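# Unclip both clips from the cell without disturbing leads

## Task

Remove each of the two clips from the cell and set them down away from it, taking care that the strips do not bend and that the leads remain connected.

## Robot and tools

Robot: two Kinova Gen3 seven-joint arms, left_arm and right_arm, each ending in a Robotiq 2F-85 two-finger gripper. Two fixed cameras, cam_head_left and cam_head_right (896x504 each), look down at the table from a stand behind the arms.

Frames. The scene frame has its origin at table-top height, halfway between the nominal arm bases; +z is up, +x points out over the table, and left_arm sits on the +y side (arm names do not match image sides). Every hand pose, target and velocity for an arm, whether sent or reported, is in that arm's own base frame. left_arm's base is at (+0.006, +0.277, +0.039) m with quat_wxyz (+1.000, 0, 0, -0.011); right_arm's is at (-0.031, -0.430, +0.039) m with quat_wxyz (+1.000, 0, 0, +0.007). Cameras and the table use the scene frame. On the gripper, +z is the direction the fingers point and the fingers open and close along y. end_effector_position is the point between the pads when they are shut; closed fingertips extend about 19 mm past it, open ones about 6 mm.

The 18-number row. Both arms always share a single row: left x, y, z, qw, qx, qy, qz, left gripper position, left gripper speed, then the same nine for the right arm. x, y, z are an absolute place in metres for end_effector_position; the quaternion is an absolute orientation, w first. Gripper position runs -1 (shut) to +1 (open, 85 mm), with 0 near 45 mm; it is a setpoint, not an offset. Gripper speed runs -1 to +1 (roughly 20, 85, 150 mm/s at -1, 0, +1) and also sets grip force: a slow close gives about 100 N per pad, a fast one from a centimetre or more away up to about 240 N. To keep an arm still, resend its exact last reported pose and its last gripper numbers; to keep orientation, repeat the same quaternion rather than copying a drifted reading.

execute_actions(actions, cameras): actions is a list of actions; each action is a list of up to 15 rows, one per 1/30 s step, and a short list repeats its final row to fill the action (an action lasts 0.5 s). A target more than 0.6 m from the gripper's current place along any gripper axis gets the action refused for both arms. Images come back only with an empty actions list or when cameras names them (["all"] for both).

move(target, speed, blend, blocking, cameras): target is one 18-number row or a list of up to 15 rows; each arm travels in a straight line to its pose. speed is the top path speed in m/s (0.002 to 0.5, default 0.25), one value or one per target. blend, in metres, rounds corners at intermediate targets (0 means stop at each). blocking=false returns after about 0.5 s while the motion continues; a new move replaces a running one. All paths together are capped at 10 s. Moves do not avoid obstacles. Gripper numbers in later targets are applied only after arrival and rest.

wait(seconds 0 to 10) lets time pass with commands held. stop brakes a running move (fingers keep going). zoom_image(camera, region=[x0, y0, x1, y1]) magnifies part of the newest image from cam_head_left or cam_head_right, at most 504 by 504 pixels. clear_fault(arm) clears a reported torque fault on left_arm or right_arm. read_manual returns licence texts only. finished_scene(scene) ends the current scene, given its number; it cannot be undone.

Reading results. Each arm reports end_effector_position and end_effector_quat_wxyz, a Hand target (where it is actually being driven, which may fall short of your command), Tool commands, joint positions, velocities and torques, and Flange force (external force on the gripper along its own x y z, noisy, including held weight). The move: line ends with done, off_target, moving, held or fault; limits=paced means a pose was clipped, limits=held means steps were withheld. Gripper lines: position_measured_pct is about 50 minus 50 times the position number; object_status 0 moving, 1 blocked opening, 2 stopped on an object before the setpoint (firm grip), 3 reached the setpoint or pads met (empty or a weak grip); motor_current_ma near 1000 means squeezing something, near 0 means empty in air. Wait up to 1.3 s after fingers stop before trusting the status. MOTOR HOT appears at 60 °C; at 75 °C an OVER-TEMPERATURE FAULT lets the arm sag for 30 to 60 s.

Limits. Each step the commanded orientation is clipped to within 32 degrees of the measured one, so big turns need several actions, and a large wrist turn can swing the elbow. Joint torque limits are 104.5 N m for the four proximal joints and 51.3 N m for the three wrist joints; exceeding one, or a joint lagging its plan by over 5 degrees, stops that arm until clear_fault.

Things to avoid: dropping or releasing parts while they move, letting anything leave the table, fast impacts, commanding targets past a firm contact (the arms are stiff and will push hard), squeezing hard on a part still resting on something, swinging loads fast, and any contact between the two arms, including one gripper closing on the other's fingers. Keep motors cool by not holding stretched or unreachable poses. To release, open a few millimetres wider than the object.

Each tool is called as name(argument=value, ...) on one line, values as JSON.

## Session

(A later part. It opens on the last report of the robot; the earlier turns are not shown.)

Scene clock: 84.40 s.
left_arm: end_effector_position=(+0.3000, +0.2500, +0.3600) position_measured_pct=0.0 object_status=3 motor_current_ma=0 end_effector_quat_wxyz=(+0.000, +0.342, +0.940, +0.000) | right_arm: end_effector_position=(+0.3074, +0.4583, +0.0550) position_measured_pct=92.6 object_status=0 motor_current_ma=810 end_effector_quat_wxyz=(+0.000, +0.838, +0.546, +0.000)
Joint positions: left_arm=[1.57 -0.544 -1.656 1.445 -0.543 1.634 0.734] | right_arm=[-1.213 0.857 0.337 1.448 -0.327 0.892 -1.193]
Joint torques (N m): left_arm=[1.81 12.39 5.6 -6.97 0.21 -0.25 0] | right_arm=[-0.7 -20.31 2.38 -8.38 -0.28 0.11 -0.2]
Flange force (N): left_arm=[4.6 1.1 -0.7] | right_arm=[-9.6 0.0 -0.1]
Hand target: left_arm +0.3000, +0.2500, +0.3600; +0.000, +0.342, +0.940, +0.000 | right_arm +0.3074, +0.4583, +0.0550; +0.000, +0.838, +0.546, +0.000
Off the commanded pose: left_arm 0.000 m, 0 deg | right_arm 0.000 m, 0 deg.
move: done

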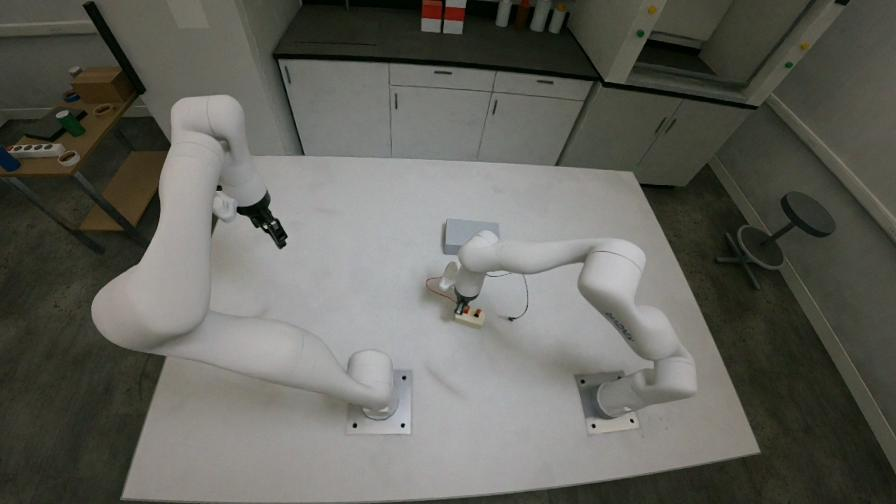

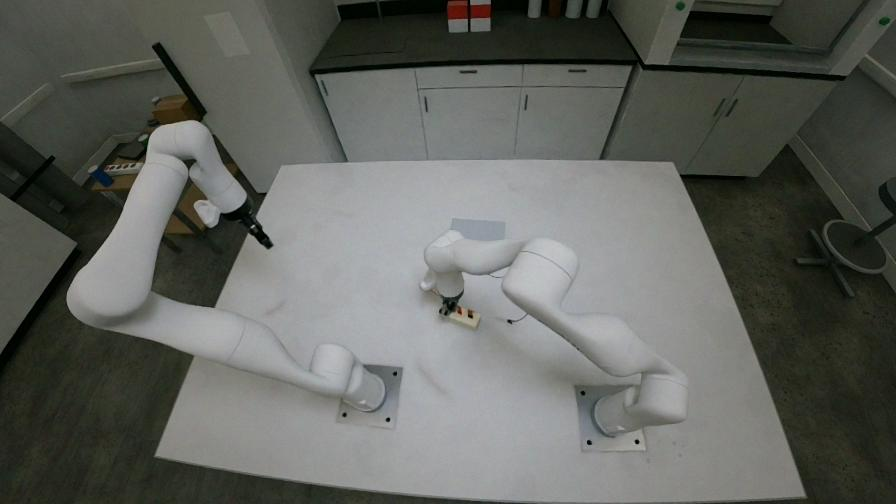

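move(target=[0.30,0.25,0.36,0.0,0.342,0.939,0,1,1,0.3074,0.4583,0.055,0,0.8377,0.5461,0,-0.90,-1], cameras=["all"])

zoom_image(camera="cam_head_right", region=[446, 295, 476, 320])

zoom_image(camera="cam_head_left", region=[454, 295, 484, 320])

Scene clock: 85.13 s.
left_arm: end_effector_position=(+0.3000, +0.2500, +0.3600) position_measured_pct=0.0 object_status=3 motor_current_ma=0 end_effector_quat_wxyz=(+0.000, +0.342, +0.940, +0.000) | right_arm: end_effector_position=(+0.3074, +0.4583, +0.0550) position_measured_pct=93.1 object_status=2 motor_current_ma=1000 end_effector_quat_wxyz=(+0.000, +0.838, +0.546, +0.000)
Joint positions: left_arm=[1.57 -0.544 -1.656 1.445 -0.543 1.634 0.734] | right_arm=[-1.213 0.857 0.337 1.448 -0.327 0.892 -1.193]
Joint torques (N m): left_arm=[1.82 12.36 5.61 -6.92 0.21 -0.24 0.02] | right_arm=[-0.69 -20.28 2.45 -8.38 -0.27 0.14 -0.23]
Flange force (N): left_arm=[4.6 1.1 -0.9] | right_arm=[-9.8 0.0 -0.1]
Hand target: left_arm +0.3000, +0.2500, +0.3600; +0.000, +0.342, +0.940, +0.000 | right_arm +0.3074, +0.4583, +0.0550; +0.000, +0.838, +0.546, +0.000
Off the commanded pose: left_arm 0.000 m, 0 deg | right_arm 0.000 m, 0 deg.
move: done

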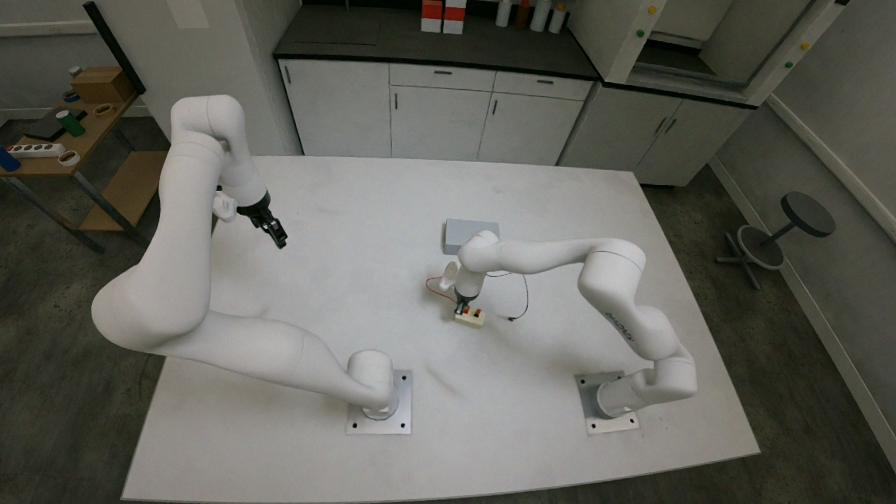

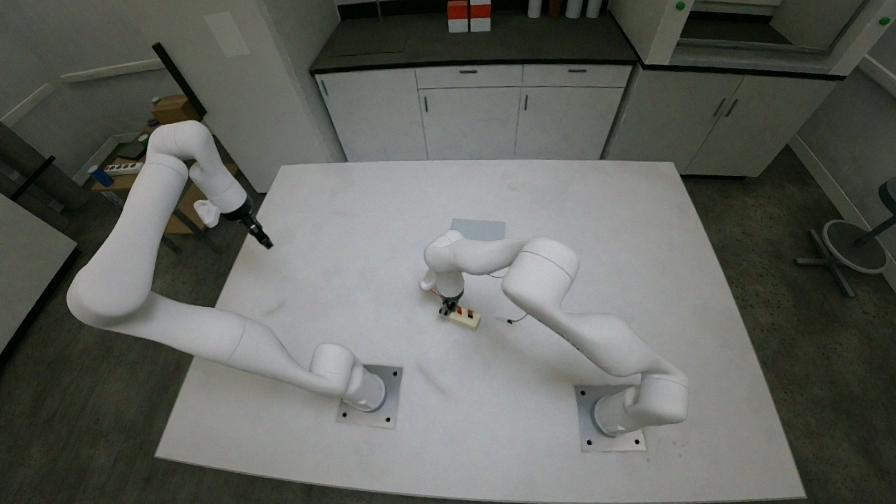

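Scaled by 16.800 from the camera's 896x504 image, which has a finer 1280x720 frame.

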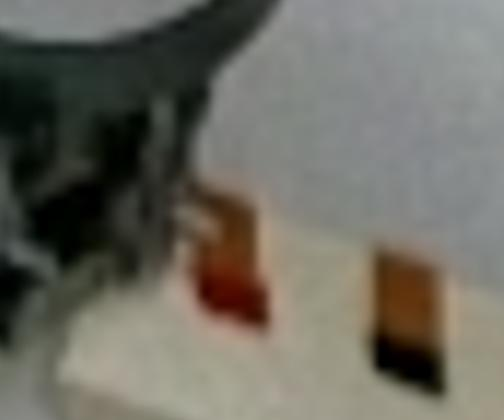

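Scaled by 16.800 from the camera's 896x504 image, which has a finer 1280x720 frame.

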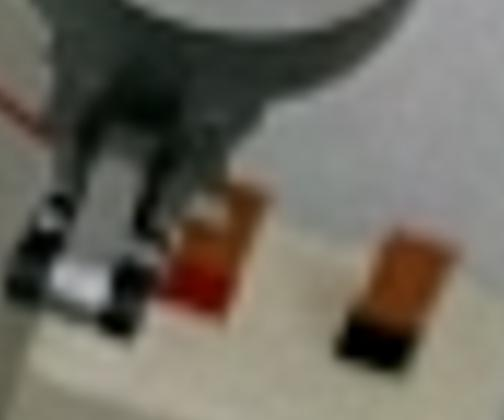

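move(target=[0.30,0.25,0.36,0.0,0.342,0.939,0,1,1,0.3083,0.4579,0.055,0,0.8377,0.5461,0,-0.90,-1], speed=0.02)

move(target=[0.30,0.25,0.36,0.0,0.342,0.939,0,1,1,0.3092,0.4575,0.055,0,0.8377,0.5461,0,-0.90,-1], speed=0.02)

Scene clock: 86.00 s.
left_arm: end_effector_position=(+0.3000, +0.2500, +0.3600) position_measured_pct=0.0 object_status=3 motor_current_ma=0 end_effector_quat_wxyz=(+0.000, +0.342, +0.940, +0.000) | right_arm: end_effector_position=(+0.3083, +0.4579, +0.0550) position_measured_pct=93.1 object_status=2 motor_current_ma=1000 end_effector_quat_wxyz=(+0.000, +0.838, +0.546, +0.000)
Joint positions: left_arm=[1.57 -0.544 -1.656 1.445 -0.543 1.634 0.734] | right_arm=[-1.211 0.857 0.337 1.447 -0.327 0.893 -1.191]
Joint torques (N m): left_arm=[1.78 12.35 5.61 -6.98 0.24 -0.22 0.03] | right_arm=[-0.6 -20.62 2.62 -8.63 -0.23 0.05 -0.23]
Flange force (N): left_arm=[4.5 1.1 -0.7] | right_arm=[-10.0 -0.2 0.5]
Hand target: left_arm +0.3000, +0.2500, +0.3600; +0.000, +0.342, +0.940, +0.000 | right_arm +0.3083, +0.4579, +0.0550; +0.000, +0.838, +0.546, +0.000
Off the commanded pose: left_arm 0.000 m, 0 deg | right_arm 0.000 m, 0 deg.
move: done

Scene clock: 86.70 s.
left_arm: end_effector_position=(+0.3000, +0.2500, +0.3600) position_measured_pct=0.0 object_status=3 motor_current_ma=0 end_effector_quat_wxyz=(+0.000, +0.342, +0.940, +0.000) | right_arm: end_effector_position=(+0.3092, +0.4575, +0.0550) position_measured_pct=93.1 object_status=2 motor_current_ma=1000 end_effector_quat_wxyz=(+0.000, +0.838, +0.546, +0.000)
Joint positions: left_arm=[1.57 -0.544 -1.656 1.445 -0.543 1.634 0.734] | right_arm=[-1.209 0.857 0.337 1.447 -0.327 0.893 -1.19]
Joint torques (N m): left_arm=[1.79 12.38 5.61 -7 0.22 -0.24 0] | right_arm=[-0.29 -20.52 2.92 -8.53 -0.1 0.03 -0.2]
Flange force (N): left_arm=[4.5 1.0 -0.6] | right_arm=[-9.8 -0.8 0.3]
Hand target: left_arm +0.3000, +0.2500, +0.3600; +0.000, +0.342, +0.940, +0.000 | right_arm +0.3092, +0.4575, +0.0550; +0.000, +0.838, +0.546, +0.000
Off the commanded pose: left_arm 0.000 m, 0 deg | right_arm 0.000 m, 0 deg.
move: done

move(target=[0.30,0.25,0.36,0.0,0.342,0.939,0,1,1,0.3092,0.4575,0.060,0,0.8377,0.5461,0,-0.90,-1], speed=0.03)

move(target=[0.30,0.25,0.36,0.0,0.342,0.939,0,1,1,0.3092,0.4575,0.095,0,0.8377,0.5461,0,-0.90,-1], speed=0.04, cameras=["all"])

zoom_image(camera="cam_head_right", region=[436, 280, 486, 330])

zoom_image(camera="cam_head_left", region=[444, 280, 494, 330])

Scene clock: 87.57 s.
left_arm: end_effector_position=(+0.3000, +0.2500, +0.3600) position_measured_pct=0.0 object_status=3 motor_current_ma=0 end_effector_quat_wxyz=(+0.000, +0.342, +0.940, +0.000) | right_arm: end_effector_position=(+0.3092, +0.4575, +0.0600) position_measured_pct=93.1 object_status=2 motor_current_ma=1000 end_effector_quat_wxyz=(+0.000, +0.838, +0.546, +0.000)
Joint positions: left_arm=[1.57 -0.544 -1.656 1.445 -0.543 1.634 0.734] | right_arm=[-1.21 0.85 0.339 1.444 -0.324 0.904 -1.192]
Joint torques (N m): left_arm=[1.81 12.39 5.62 -6.98 0.21 -0.25 0.01] | right_arm=[-0.28 -20.55 2.85 -8.56 -0.1 0.08 -0.23]
Flange force (N): left_arm=[4.6 1.1 -0.7] | right_arm=[-9.7 -0.7 0.6]
Hand target: left_arm +0.3000, +0.2500, +0.3600; +0.000, +0.342, +0.940, +0.000 | right_arm +0.3092, +0.4575, +0.0600; +0.000, +0.838, +0.546, +0.000
Off the commanded pose: left_arm 0.000 m, 0 deg | right_arm 0.000 m, 0 deg.
move: done

Scene clock: 88.77 s.
left_arm: end_effector_position=(+0.3000, +0.2500, +0.3600) position_measured_pct=0.0 object_status=3 motor_current_ma=0 end_effector_quat_wxyz=(+0.000, +0.342, +0.940, +0.000) | right_arm: end_effector_position=(+0.3092, +0.4575, +0.0950) position_measured_pct=93.1 object_status=2 motor_current_ma=1000 end_effector_quat_wxyz=(+0.000, +0.838, +0.546, +0.000)
Joint positions: left_arm=[1.57 -0.544 -1.656 1.445 -0.543 1.634 0.734] | right_arm=[-1.219 0.8 0.357 1.416 -0.306 0.981 -1.206]
Joint torques (N m): left_arm=[1.79 12.33 5.6 -6.97 0.22 -0.23 0.01] | right_arm=[-0.31 -20.17 2.81 -9.08 -0.07 0.12 -0.22]
Flange force (N): left_arm=[4.5 1.0 -0.7] | right_arm=[-10.3 -0.8 1.3]
Hand target: left_arm +0.3000, +0.2500, +0.3600; +0.000, +0.342, +0.940, +0.000 | right_arm +0.3092, +0.4575, +0.0950; +0.000, +0.838, +0.546, +0.000
Off the commanded pose: left_arm 0.000 m, 0 deg | right_arm 0.000 m, 0 deg.
move: done

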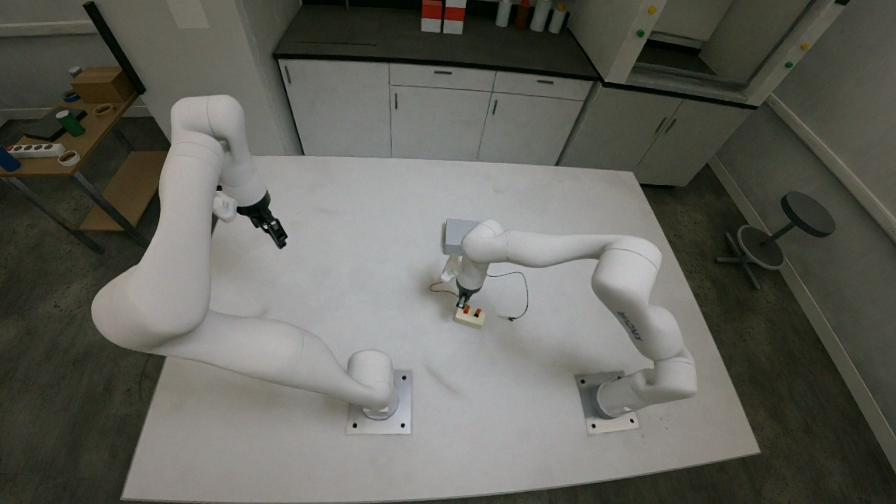

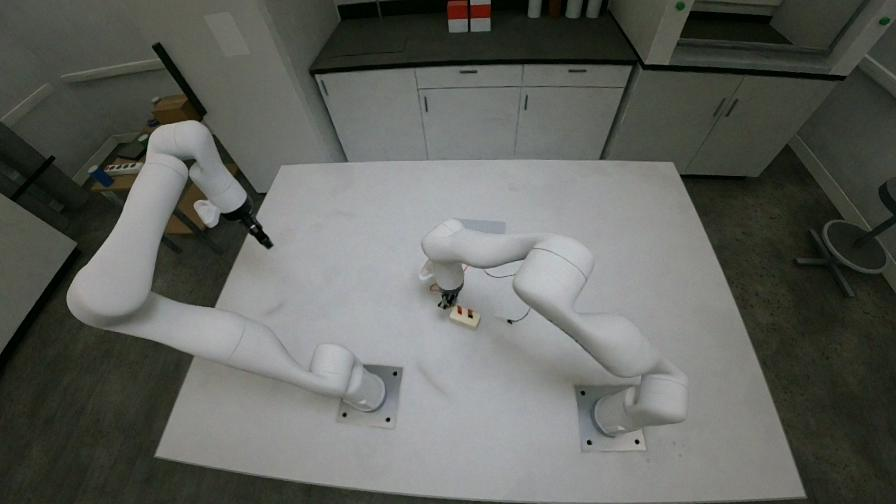

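Scaled by 10.080 from the camera's 896x504 image, which has a finer 1280x720 frame.

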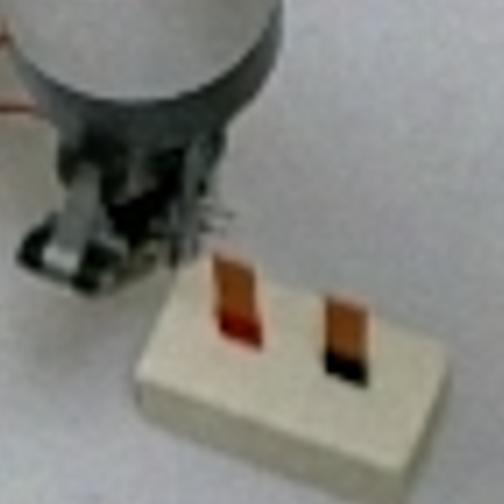

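Scaled by 10.080 from the camera's 896x504 image, which has a finer 1280x720 frame.

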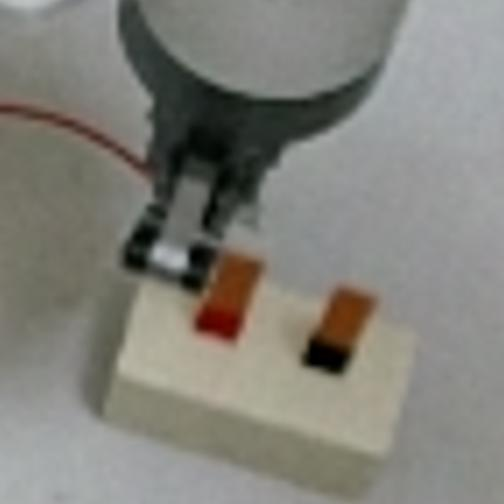

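move(target=[[0.30,0.25,0.36,0.0,0.342,0.939,0,1,1,0.335,0.5375,0.095,0,0.8377,0.5461,0,-0.90,-1],[0.30,0.25,0.36,0.0,0.342,0.939,0,1,1,0.335,0.5375,0.0,0,0.8377,0.5461,0,-0.90,-1]], speed=[0.1,0.07], blend=[0.02,0], cameras=["all"])

zoom_image(camera="cam_head_left", region=[400, 250, 500, 330])

zoom_image(camera="cam_head_right", region=[400, 250, 500, 330])

Scene clock: 93.80 s.
left_arm: end_effector_position=(+0.3000, +0.2500, +0.3600) position_measured_pct=0.0 object_status=3 motor_current_ma=0 end_effector_quat_wxyz=(+0.000, +0.342, +0.940, +0.000) | right_arm: end_effector_position=(+0.3350, +0.5375, +0.0000) position_measured_pct=93.1 object_status=2 motor_current_ma=1000 end_effector_quat_wxyz=(+0.000, +0.838, +0.546, +0.000)
Joint positions: left_arm=[1.57 -0.544 -1.656 1.445 -0.543 1.634 0.734] | right_arm=[-1.194 1.1 0.328 1.086 -0.346 1.007 -1.266]
Joint torques (N m): left_arm=[1.78 12.35 5.63 -6.98 0.22 -0.23 0.02] | right_arm=[-0.29 -24.01 2.98 -9.09 -0.11 0.09 -0.19]
Flange force (N): left_arm=[4.5 1.2 -0.7] | right_arm=[-13.1 -1.0 -0.5]
Hand target: left_arm +0.3000, +0.2500, +0.3600; +0.000, +0.342, +0.940, +0.000 | right_arm +0.3350, +0.5375, +0.0000; +0.000, +0.838, +0.546, +0.000
Off the commanded pose: left_arm 0.000 m, 0 deg | right_arm 0.000 m, 0 deg.
move: done

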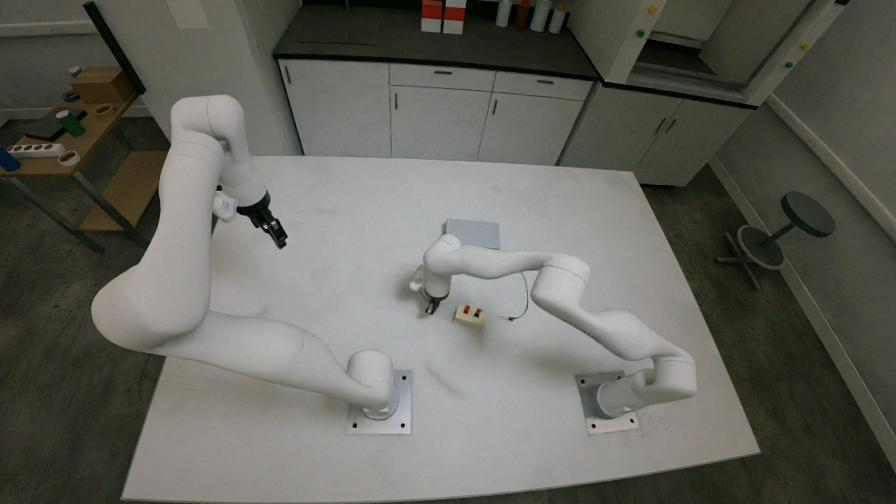

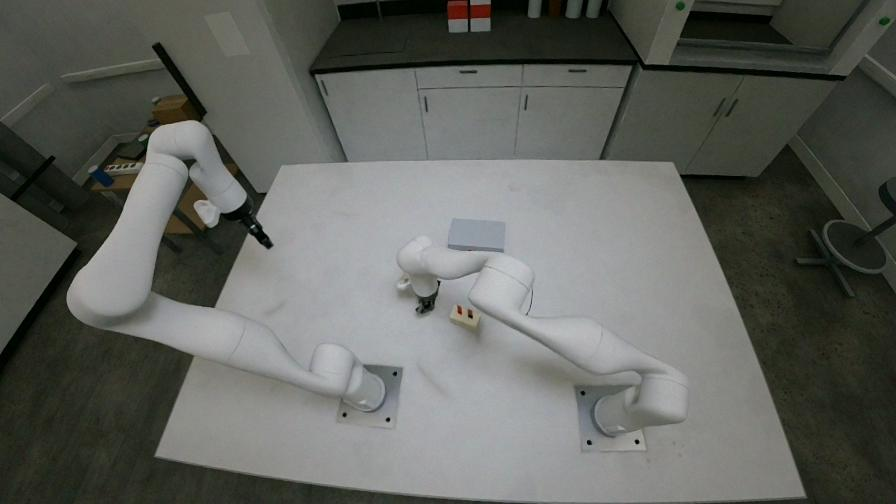

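Scaled by 5.040 from the camera's 896x504 image, which has a finer 1280x720 frame.

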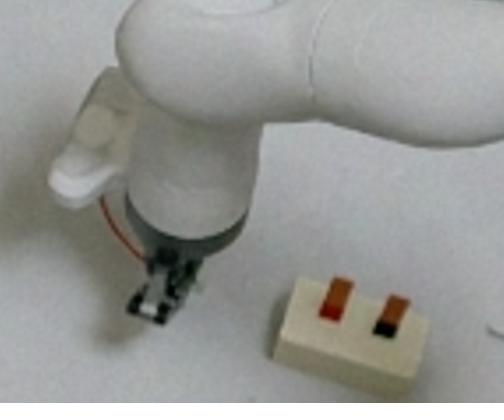

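Scaled by 5.040 from the camera's 896x504 image, which has a finer 1280x720 frame.

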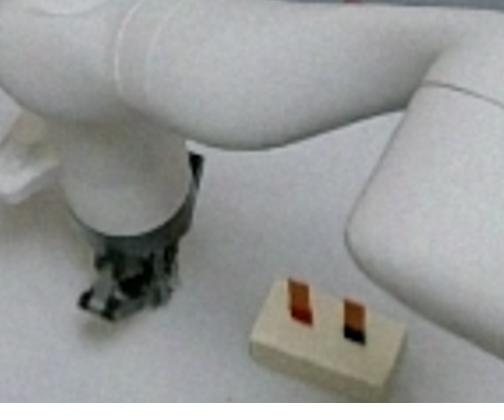

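move(target=[0.30,0.25,0.36,0.0,0.342,0.939,0,1,1,0.335,0.5375,-0.008,0,0.8377,0.5461,0,-0.90,-1], speed=0.03)

move(target=[0.30,0.25,0.36,0.0,0.342,0.939,0,1,1,0.335,0.5375,-0.012,0,0.8377,0.5461,0,-0.90,-1], speed=0.03)

move(target=[0.30,0.25,0.36,0.0,0.342,0.939,0,1,1,0.335,0.5375,-0.015,0,0.8377,0.5461,0,-0.90,-1], speed=0.03)

Scene clock: 94.70 s.
left_arm: end_effector_position=(+0.3000, +0.2500, +0.3600) position_measured_pct=0.0 object_status=3 motor_current_ma=0 end_effector_quat_wxyz=(+0.000, +0.342, +0.940, +0.000) | right_arm: end_effector_position=(+0.3350, +0.5375, -0.0080) position_measured_pct=93.1 object_status=2 motor_current_ma=1000 end_effector_quat_wxyz=(+0.000, +0.838, +0.546, +0.000)
Joint positions: left_arm=[1.57 -0.544 -1.656 1.445 -0.543 1.634 0.734] | right_arm=[-1.193 1.112 0.325 1.087 -0.349 0.993 -1.264]
Joint torques (N m): left_arm=[1.81 12.39 5.63 -6.94 0.21 -0.23 0.03] | right_arm=[-0.27 -24.08 3.01 -8.95 -0.1 0.07 -0.24]
Flange force (N): left_arm=[4.6 1.2 -0.8] | right_arm=[-12.7 -0.9 -0.6]
Hand target: left_arm +0.3000, +0.2500, +0.3600; +0.000, +0.342, +0.940, +0.000 | right_arm +0.3350, +0.5375, -0.0080; +0.000, +0.838, +0.546, +0.000
Off the commanded pose: left_arm 0.000 m, 0 deg | right_arm 0.000 m, 0 deg.
move: done

Scene clock: 95.40 s.
left_arm: end_effector_position=(+0.3000, +0.2500, +0.3600) position_measured_pct=0.0 object_status=3 motor_current_ma=0 end_effector_quat_wxyz=(+0.000, +0.342, +0.940, +0.000) | right_arm: end_effector_position=(+0.3350, +0.5375, -0.0120) position_measured_pct=93.1 object_status=2 motor_current_ma=1000 end_effector_quat_wxyz=(+0.000, +0.838, +0.546, +0.000)
Joint positions: left_arm=[1.57 -0.544 -1.656 1.445 -0.543 1.634 0.734] | right_arm=[-1.192 1.118 0.324 1.088 -0.35 0.987 -1.263]
Joint torques (N m): left_arm=[1.81 12.4 5.62 -6.94 0.23 -0.25 0.02] | right_arm=[-0.31 -24.01 3.04 -8.92 -0.08 0.08 -0.2]
Flange force (N): left_arm=[4.6 1.3 -0.8] | right_arm=[-12.8 -0.9 -0.8]
Hand target: left_arm +0.3000, +0.2500, +0.3600; +0.000, +0.342, +0.940, +0.000 | right_arm +0.3350, +0.5375, -0.0120; +0.000, +0.838, +0.546, +0.000
Off the commanded pose: left_arm 0.000 m, 0 deg | right_arm 0.000 m, 0 deg.
move: done

Scene clock: 96.10 s.
left_arm: end_effector_position=(+0.3000, +0.2500, +0.3600) position_measured_pct=0.0 object_status=3 motor_current_ma=0 end_effector_quat_wxyz=(+0.000, +0.342, +0.940, +0.000) | right_arm: end_effector_position=(+0.3350, +0.5375, -0.0150) position_measured_pct=93.1 object_status=2 motor_current_ma=1000 end_effector_quat_wxyz=(+0.000, +0.838, +0.546, +0.000)
Joint positions: left_arm=[1.57 -0.544 -1.656 1.445 -0.543 1.634 0.734] | right_arm=[-1.192 1.122 0.323 1.088 -0.351 0.982 -1.263]
Joint torques (N m): left_arm=[1.81 12.36 5.62 -6.96 0.21 -0.24 0.02] | right_arm=[-0.33 -23.99 3.04 -8.87 -0.08 0.02 -0.21]
Flange force (N): left_arm=[4.6 1.1 -0.7] | right_arm=[-12.6 -0.9 -1.1]
Hand target: left_arm +0.3000, +0.2500, +0.3600; +0.000, +0.342, +0.940, +0.000 | right_arm +0.3350, +0.5375, -0.0150; +0.000, +0.838, +0.546, +0.000
Off the commanded pose: left_arm 0.000 m, 0 deg | right_arm 0.000 m, 0 deg.
move: done

move(target=[0.30,0.25,0.36,0.0,0.342,0.939,0,1,1,0.335,0.5375,-0.017,0,0.8377,0.5461,0,-0.90,-1], speed=0.03)

move(target=[0.30,0.25,0.36,0.0,0.342,0.939,0,1,1,0.335,0.5375,-0.019,0,0.8377,0.5461,0,-0.90,-1], speed=0.03)

Scene clock: 96.93 s.
left_arm: end_effector_position=(+0.3000, +0.2500, +0.3600) position_measured_pct=0.0 object_status=3 motor_current_ma=0 end_effector_quat_wxyz=(+0.000, +0.342, +0.940, +0.000) | right_arm: end_effector_position=(+0.3350, +0.5375, -0.0169) position_measured_pct=93.1 object_status=2 motor_current_ma=1000 end_effector_quat_wxyz=(+0.000, +0.838, +0.546, +0.000)
Joint positions: left_arm=[1.57 -0.544 -1.656 1.445 -0.543 1.634 0.734] | right_arm=[-1.192 1.125 0.322 1.088 -0.351 0.979 -1.263]
Joint torques (N m): left_arm=[1.82 12.4 5.61 -6.93 0.22 -0.24 0.03] | right_arm=[-0.27 -17.19 2.04 -7.59 -0.26 -1.21 -0.21]
Flange force (N): left_arm=[4.6 1.2 -0.8] | right_arm=[-16.4 -1.5 -14.0]
Hand target: left_arm +0.3000, +0.2500, +0.3600; +0.000, +0.342, +0.940, +0.000 | right_arm +0.3350, +0.5375, -0.0170; +0.000, +0.838, +0.546, +0.000
Off the commanded pose: left_arm 0.000 m, 0 deg | right_arm 0.000 m, 0 deg.
move: done

Scene clock: 97.63 s.
left_arm: end_effector_position=(+0.3000, +0.2500, +0.3600) position_measured_pct=0.0 object_status=3 motor_current_ma=0 end_effector_quat_wxyz=(+0.000, +0.342, +0.940, +0.000) | right_arm: end_effector_position=(+0.3350, +0.5376, -0.0189) position_measured_pct=93.1 object_status=2 motor_current_ma=1000 end_effector_quat_wxyz=(+0.000, +0.838, +0.546, +0.000)
Joint positions: left_arm=[1.57 -0.544 -1.656 1.445 -0.543 1.634 0.734] | right_arm=[-1.191 1.128 0.321 1.088 -0.352 0.975 -1.262]
Joint torques (N m): left_arm=[1.84 12.36 5.59 -6.96 0.23 -0.24 0.02] | right_arm=[-0.12 1.13 -0.56 -3.66 -0.64 -4.28 -0.25]
Flange force (N): left_arm=[4.7 1.0 -0.7] | right_arm=[-24.4 -2.8 -48.2]
Hand target: left_arm +0.3000, +0.2500, +0.3600; +0.000, +0.342, +0.940, +0.000 | right_arm +0.3350, +0.5375, -0.0190; +0.000, +0.838, +0.546, +0.000
Off the commanded pose: left_arm 0.000 m, 0 deg | right_arm 0.000 m, 0 deg.
move: done

move(target=[0.30,0.25,0.36,0.0,0.342,0.939,0,1,1,0.335,0.5375,-0.0155,0,0.8377,0.5461,0,-0.90,-1], speed=0.03)

move(target=[0.30,0.25,0.36,0.0,0.342,0.939,0,1,1,0.335,0.5375,-0.0155,0,0.8377,0.5461,0,-0.3,-1])

move(target=[[0.30,0.25,0.36,0.0,0.342,0.939,0,1,1,0.335,0.5375,-0.0155,0,0.8377,0.5461,0,0.2,0],[0.30,0.25,0.36,0.0,0.342,0.939,0,1,1,0.335,0.5375,0.07,0,0.8377,0.5461,0,0.2,0],[0.30,0.25,0.36,0.0,0.342,0.939,0,1,1,0.30,0.40,0.18,0,0.8377,0.5461,0,0.2,0],[0.30,0.25,0.36,0.0,0.342,0.939,0,1,1,0.30,0.10,0.18,0,0.8377,0.5461,0,0.2,0]], speed=[0.1,0.07,0.2,0.25], blend=[0,0.01,0.05,0], cameras=["all"])

zoom_image(camera="cam_head_left", region=[400, 230, 540, 340])

zoom_image(camera="cam_head_right", region=[400, 230, 540, 340])

Scene clock: 98.63 s.
left_arm: end_effector_position=(+0.3000, +0.2500, +0.3600) position_measured_pct=0.0 object_status=3 motor_current_ma=0 end_effector_quat_wxyz=(+0.000, +0.342, +0.940, +0.000) | right_arm: end_effector_position=(+0.3349, +0.5374, -0.0156) position_measured_pct=93.1 object_status=2 motor_current_ma=1000 end_effector_quat_wxyz=(+0.000, +0.838, +0.546, +0.000)
Joint positions: left_arm=[1.57 -0.544 -1.656 1.445 -0.543 1.634 0.734] | right_arm=[-1.192 1.123 0.322 1.088 -0.351 0.981 -1.263]
Joint torques (N m): left_arm=[1.79 12.39 5.6 -6.94 0.22 -0.23 0.01] | right_arm=[-0.28 -24.32 2.99 -8.92 -0.08 0.04 -0.24]
Flange force (N): left_arm=[4.5 1.2 -0.7] | right_arm=[-12.3 -0.9 -0.6]
Hand target: left_arm +0.3000, +0.2500, +0.3600; +0.000, +0.342, +0.940, +0.000 | right_arm +0.3350, +0.5375, -0.0155; +0.000, +0.838, +0.546, +0.000
Off the commanded pose: left_arm 0.000 m, 0 deg | right_arm 0.000 m, 0 deg.
move: done

Scene clock: 100.13 s.
left_arm: end_effector_position=(+0.3000, +0.2500, +0.3600) position_measured_pct=0.0 object_status=3 motor_current_ma=0 end_effector_quat_wxyz=(+0.000, +0.342, +0.940, +0.000) | right_arm: end_effector_position=(+0.3350, +0.5375, -0.0155) position_measured_pct=64.9 object_status=0 motor_current_ma=0 end_effector_quat_wxyz=(+0.000, +0.838, +0.546, +0.000)
Joint positions: left_arm=[1.57 -0.544 -1.656 1.445 -0.543 1.634 0.734] | right_arm=[-1.192 1.123 0.322 1.088 -0.351 0.981 -1.263]
Joint torques (N m): left_arm=[1.84 12.36 5.63 -6.97 0.22 -0.24 0.03] | right_arm=[-0.31 -23.98 3.03 -8.87 -0.09 0.03 -0.21]
Flange force (N): left_arm=[4.7 1.0 -0.7] | right_arm=[-12.7 -0.9 -1.1]
Hand target: left_arm +0.3000, +0.2500, +0.3600; +0.000, +0.342, +0.940, +0.000 | right_arm +0.3350, +0.5375, -0.0155; +0.000, +0.838, +0.546, +0.000
Off the commanded pose: left_arm 0.000 m, 0 deg | right_arm 0.000 m, 0 deg.
move: done

Scene clock: 104.53 s.
left_arm: end_effector_position=(+0.3000, +0.2500, +0.3600) position_measured_pct=0.0 object_status=3 motor_current_ma=0 end_effector_quat_wxyz=(+0.000, +0.342, +0.940, +0.000) | right_arm: end_effector_position=(+0.2999, +0.1000, +0.1800) position_measured_pct=39.8 object_status=3 motor_current_ma=0 end_effector_quat_wxyz=(+0.000, +0.838, +0.546, +0.000)
Joint positions: left_arm=[1.57 -0.544 -1.656 1.445 -0.543 1.634 0.734] | right_arm=[-0.867 0.208 0.553 2.116 -0.144 0.854 -0.644]
Joint torques (N m): left_arm=[1.8 12.35 5.6 -6.96 0.22 -0.23 0] | right_arm=[-0.24 -8.83 1.17 -8.6 -0.11 0.06 0.09]
Flange force (N): left_arm=[4.5 1.1 -0.7] | right_arm=[-4.4 -4.7 2.8]
Hand target: left_arm +0.3000, +0.2500, +0.3600; +0.000, +0.342, +0.940, +0.000 | right_arm +0.3000, +0.1000, +0.1800; +0.000, +0.838, +0.546, +0.000
Off the commanded pose: left_arm 0.000 m, 0 deg | right_arm 0.000 m, 0 deg.
move: done

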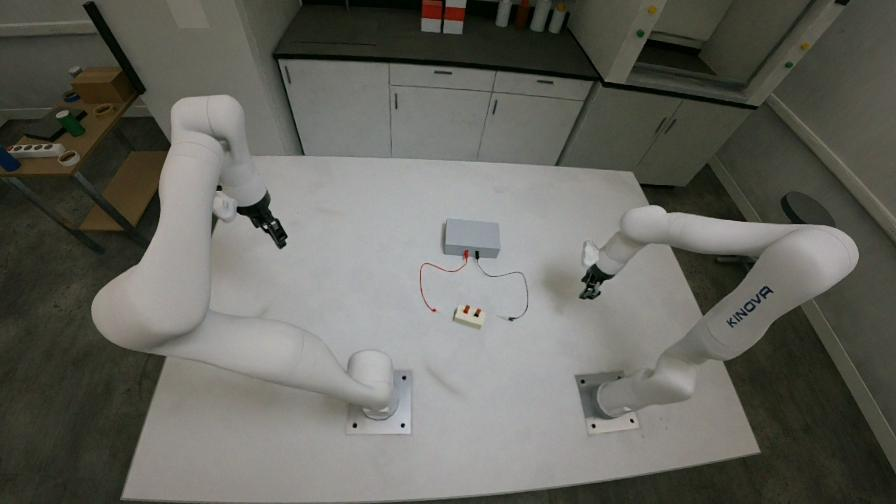

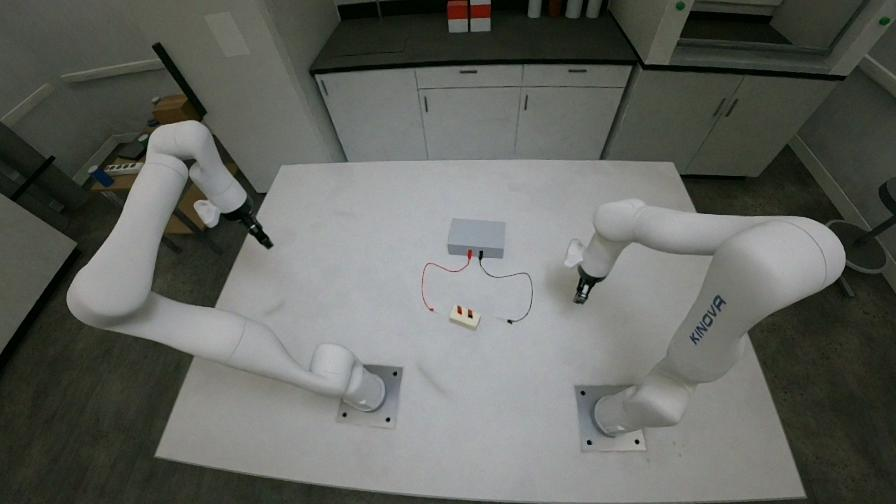

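Scaled by 3.600 from the camera's 896x504 image, which has a finer 1280x720 frame.

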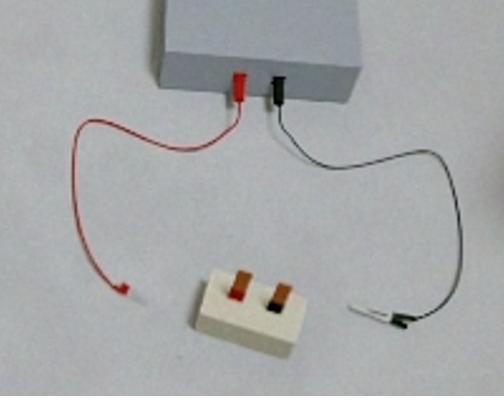

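Scaled by 3.600 from the camera's 896x504 image, which has a finer 1280x720 frame.

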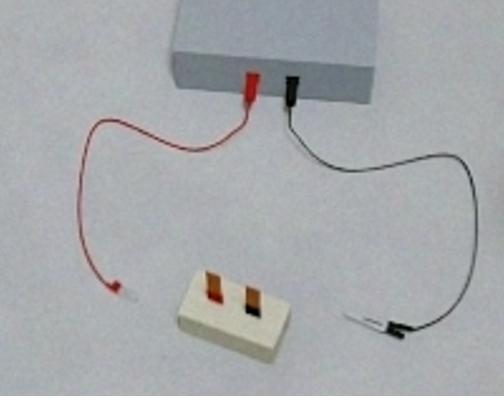

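Both clips are off and lying on the table clear of the cell. The strips look upright and the leads are still plugged in.

finished_scene(scene=1)

The scene is finished: the task was done.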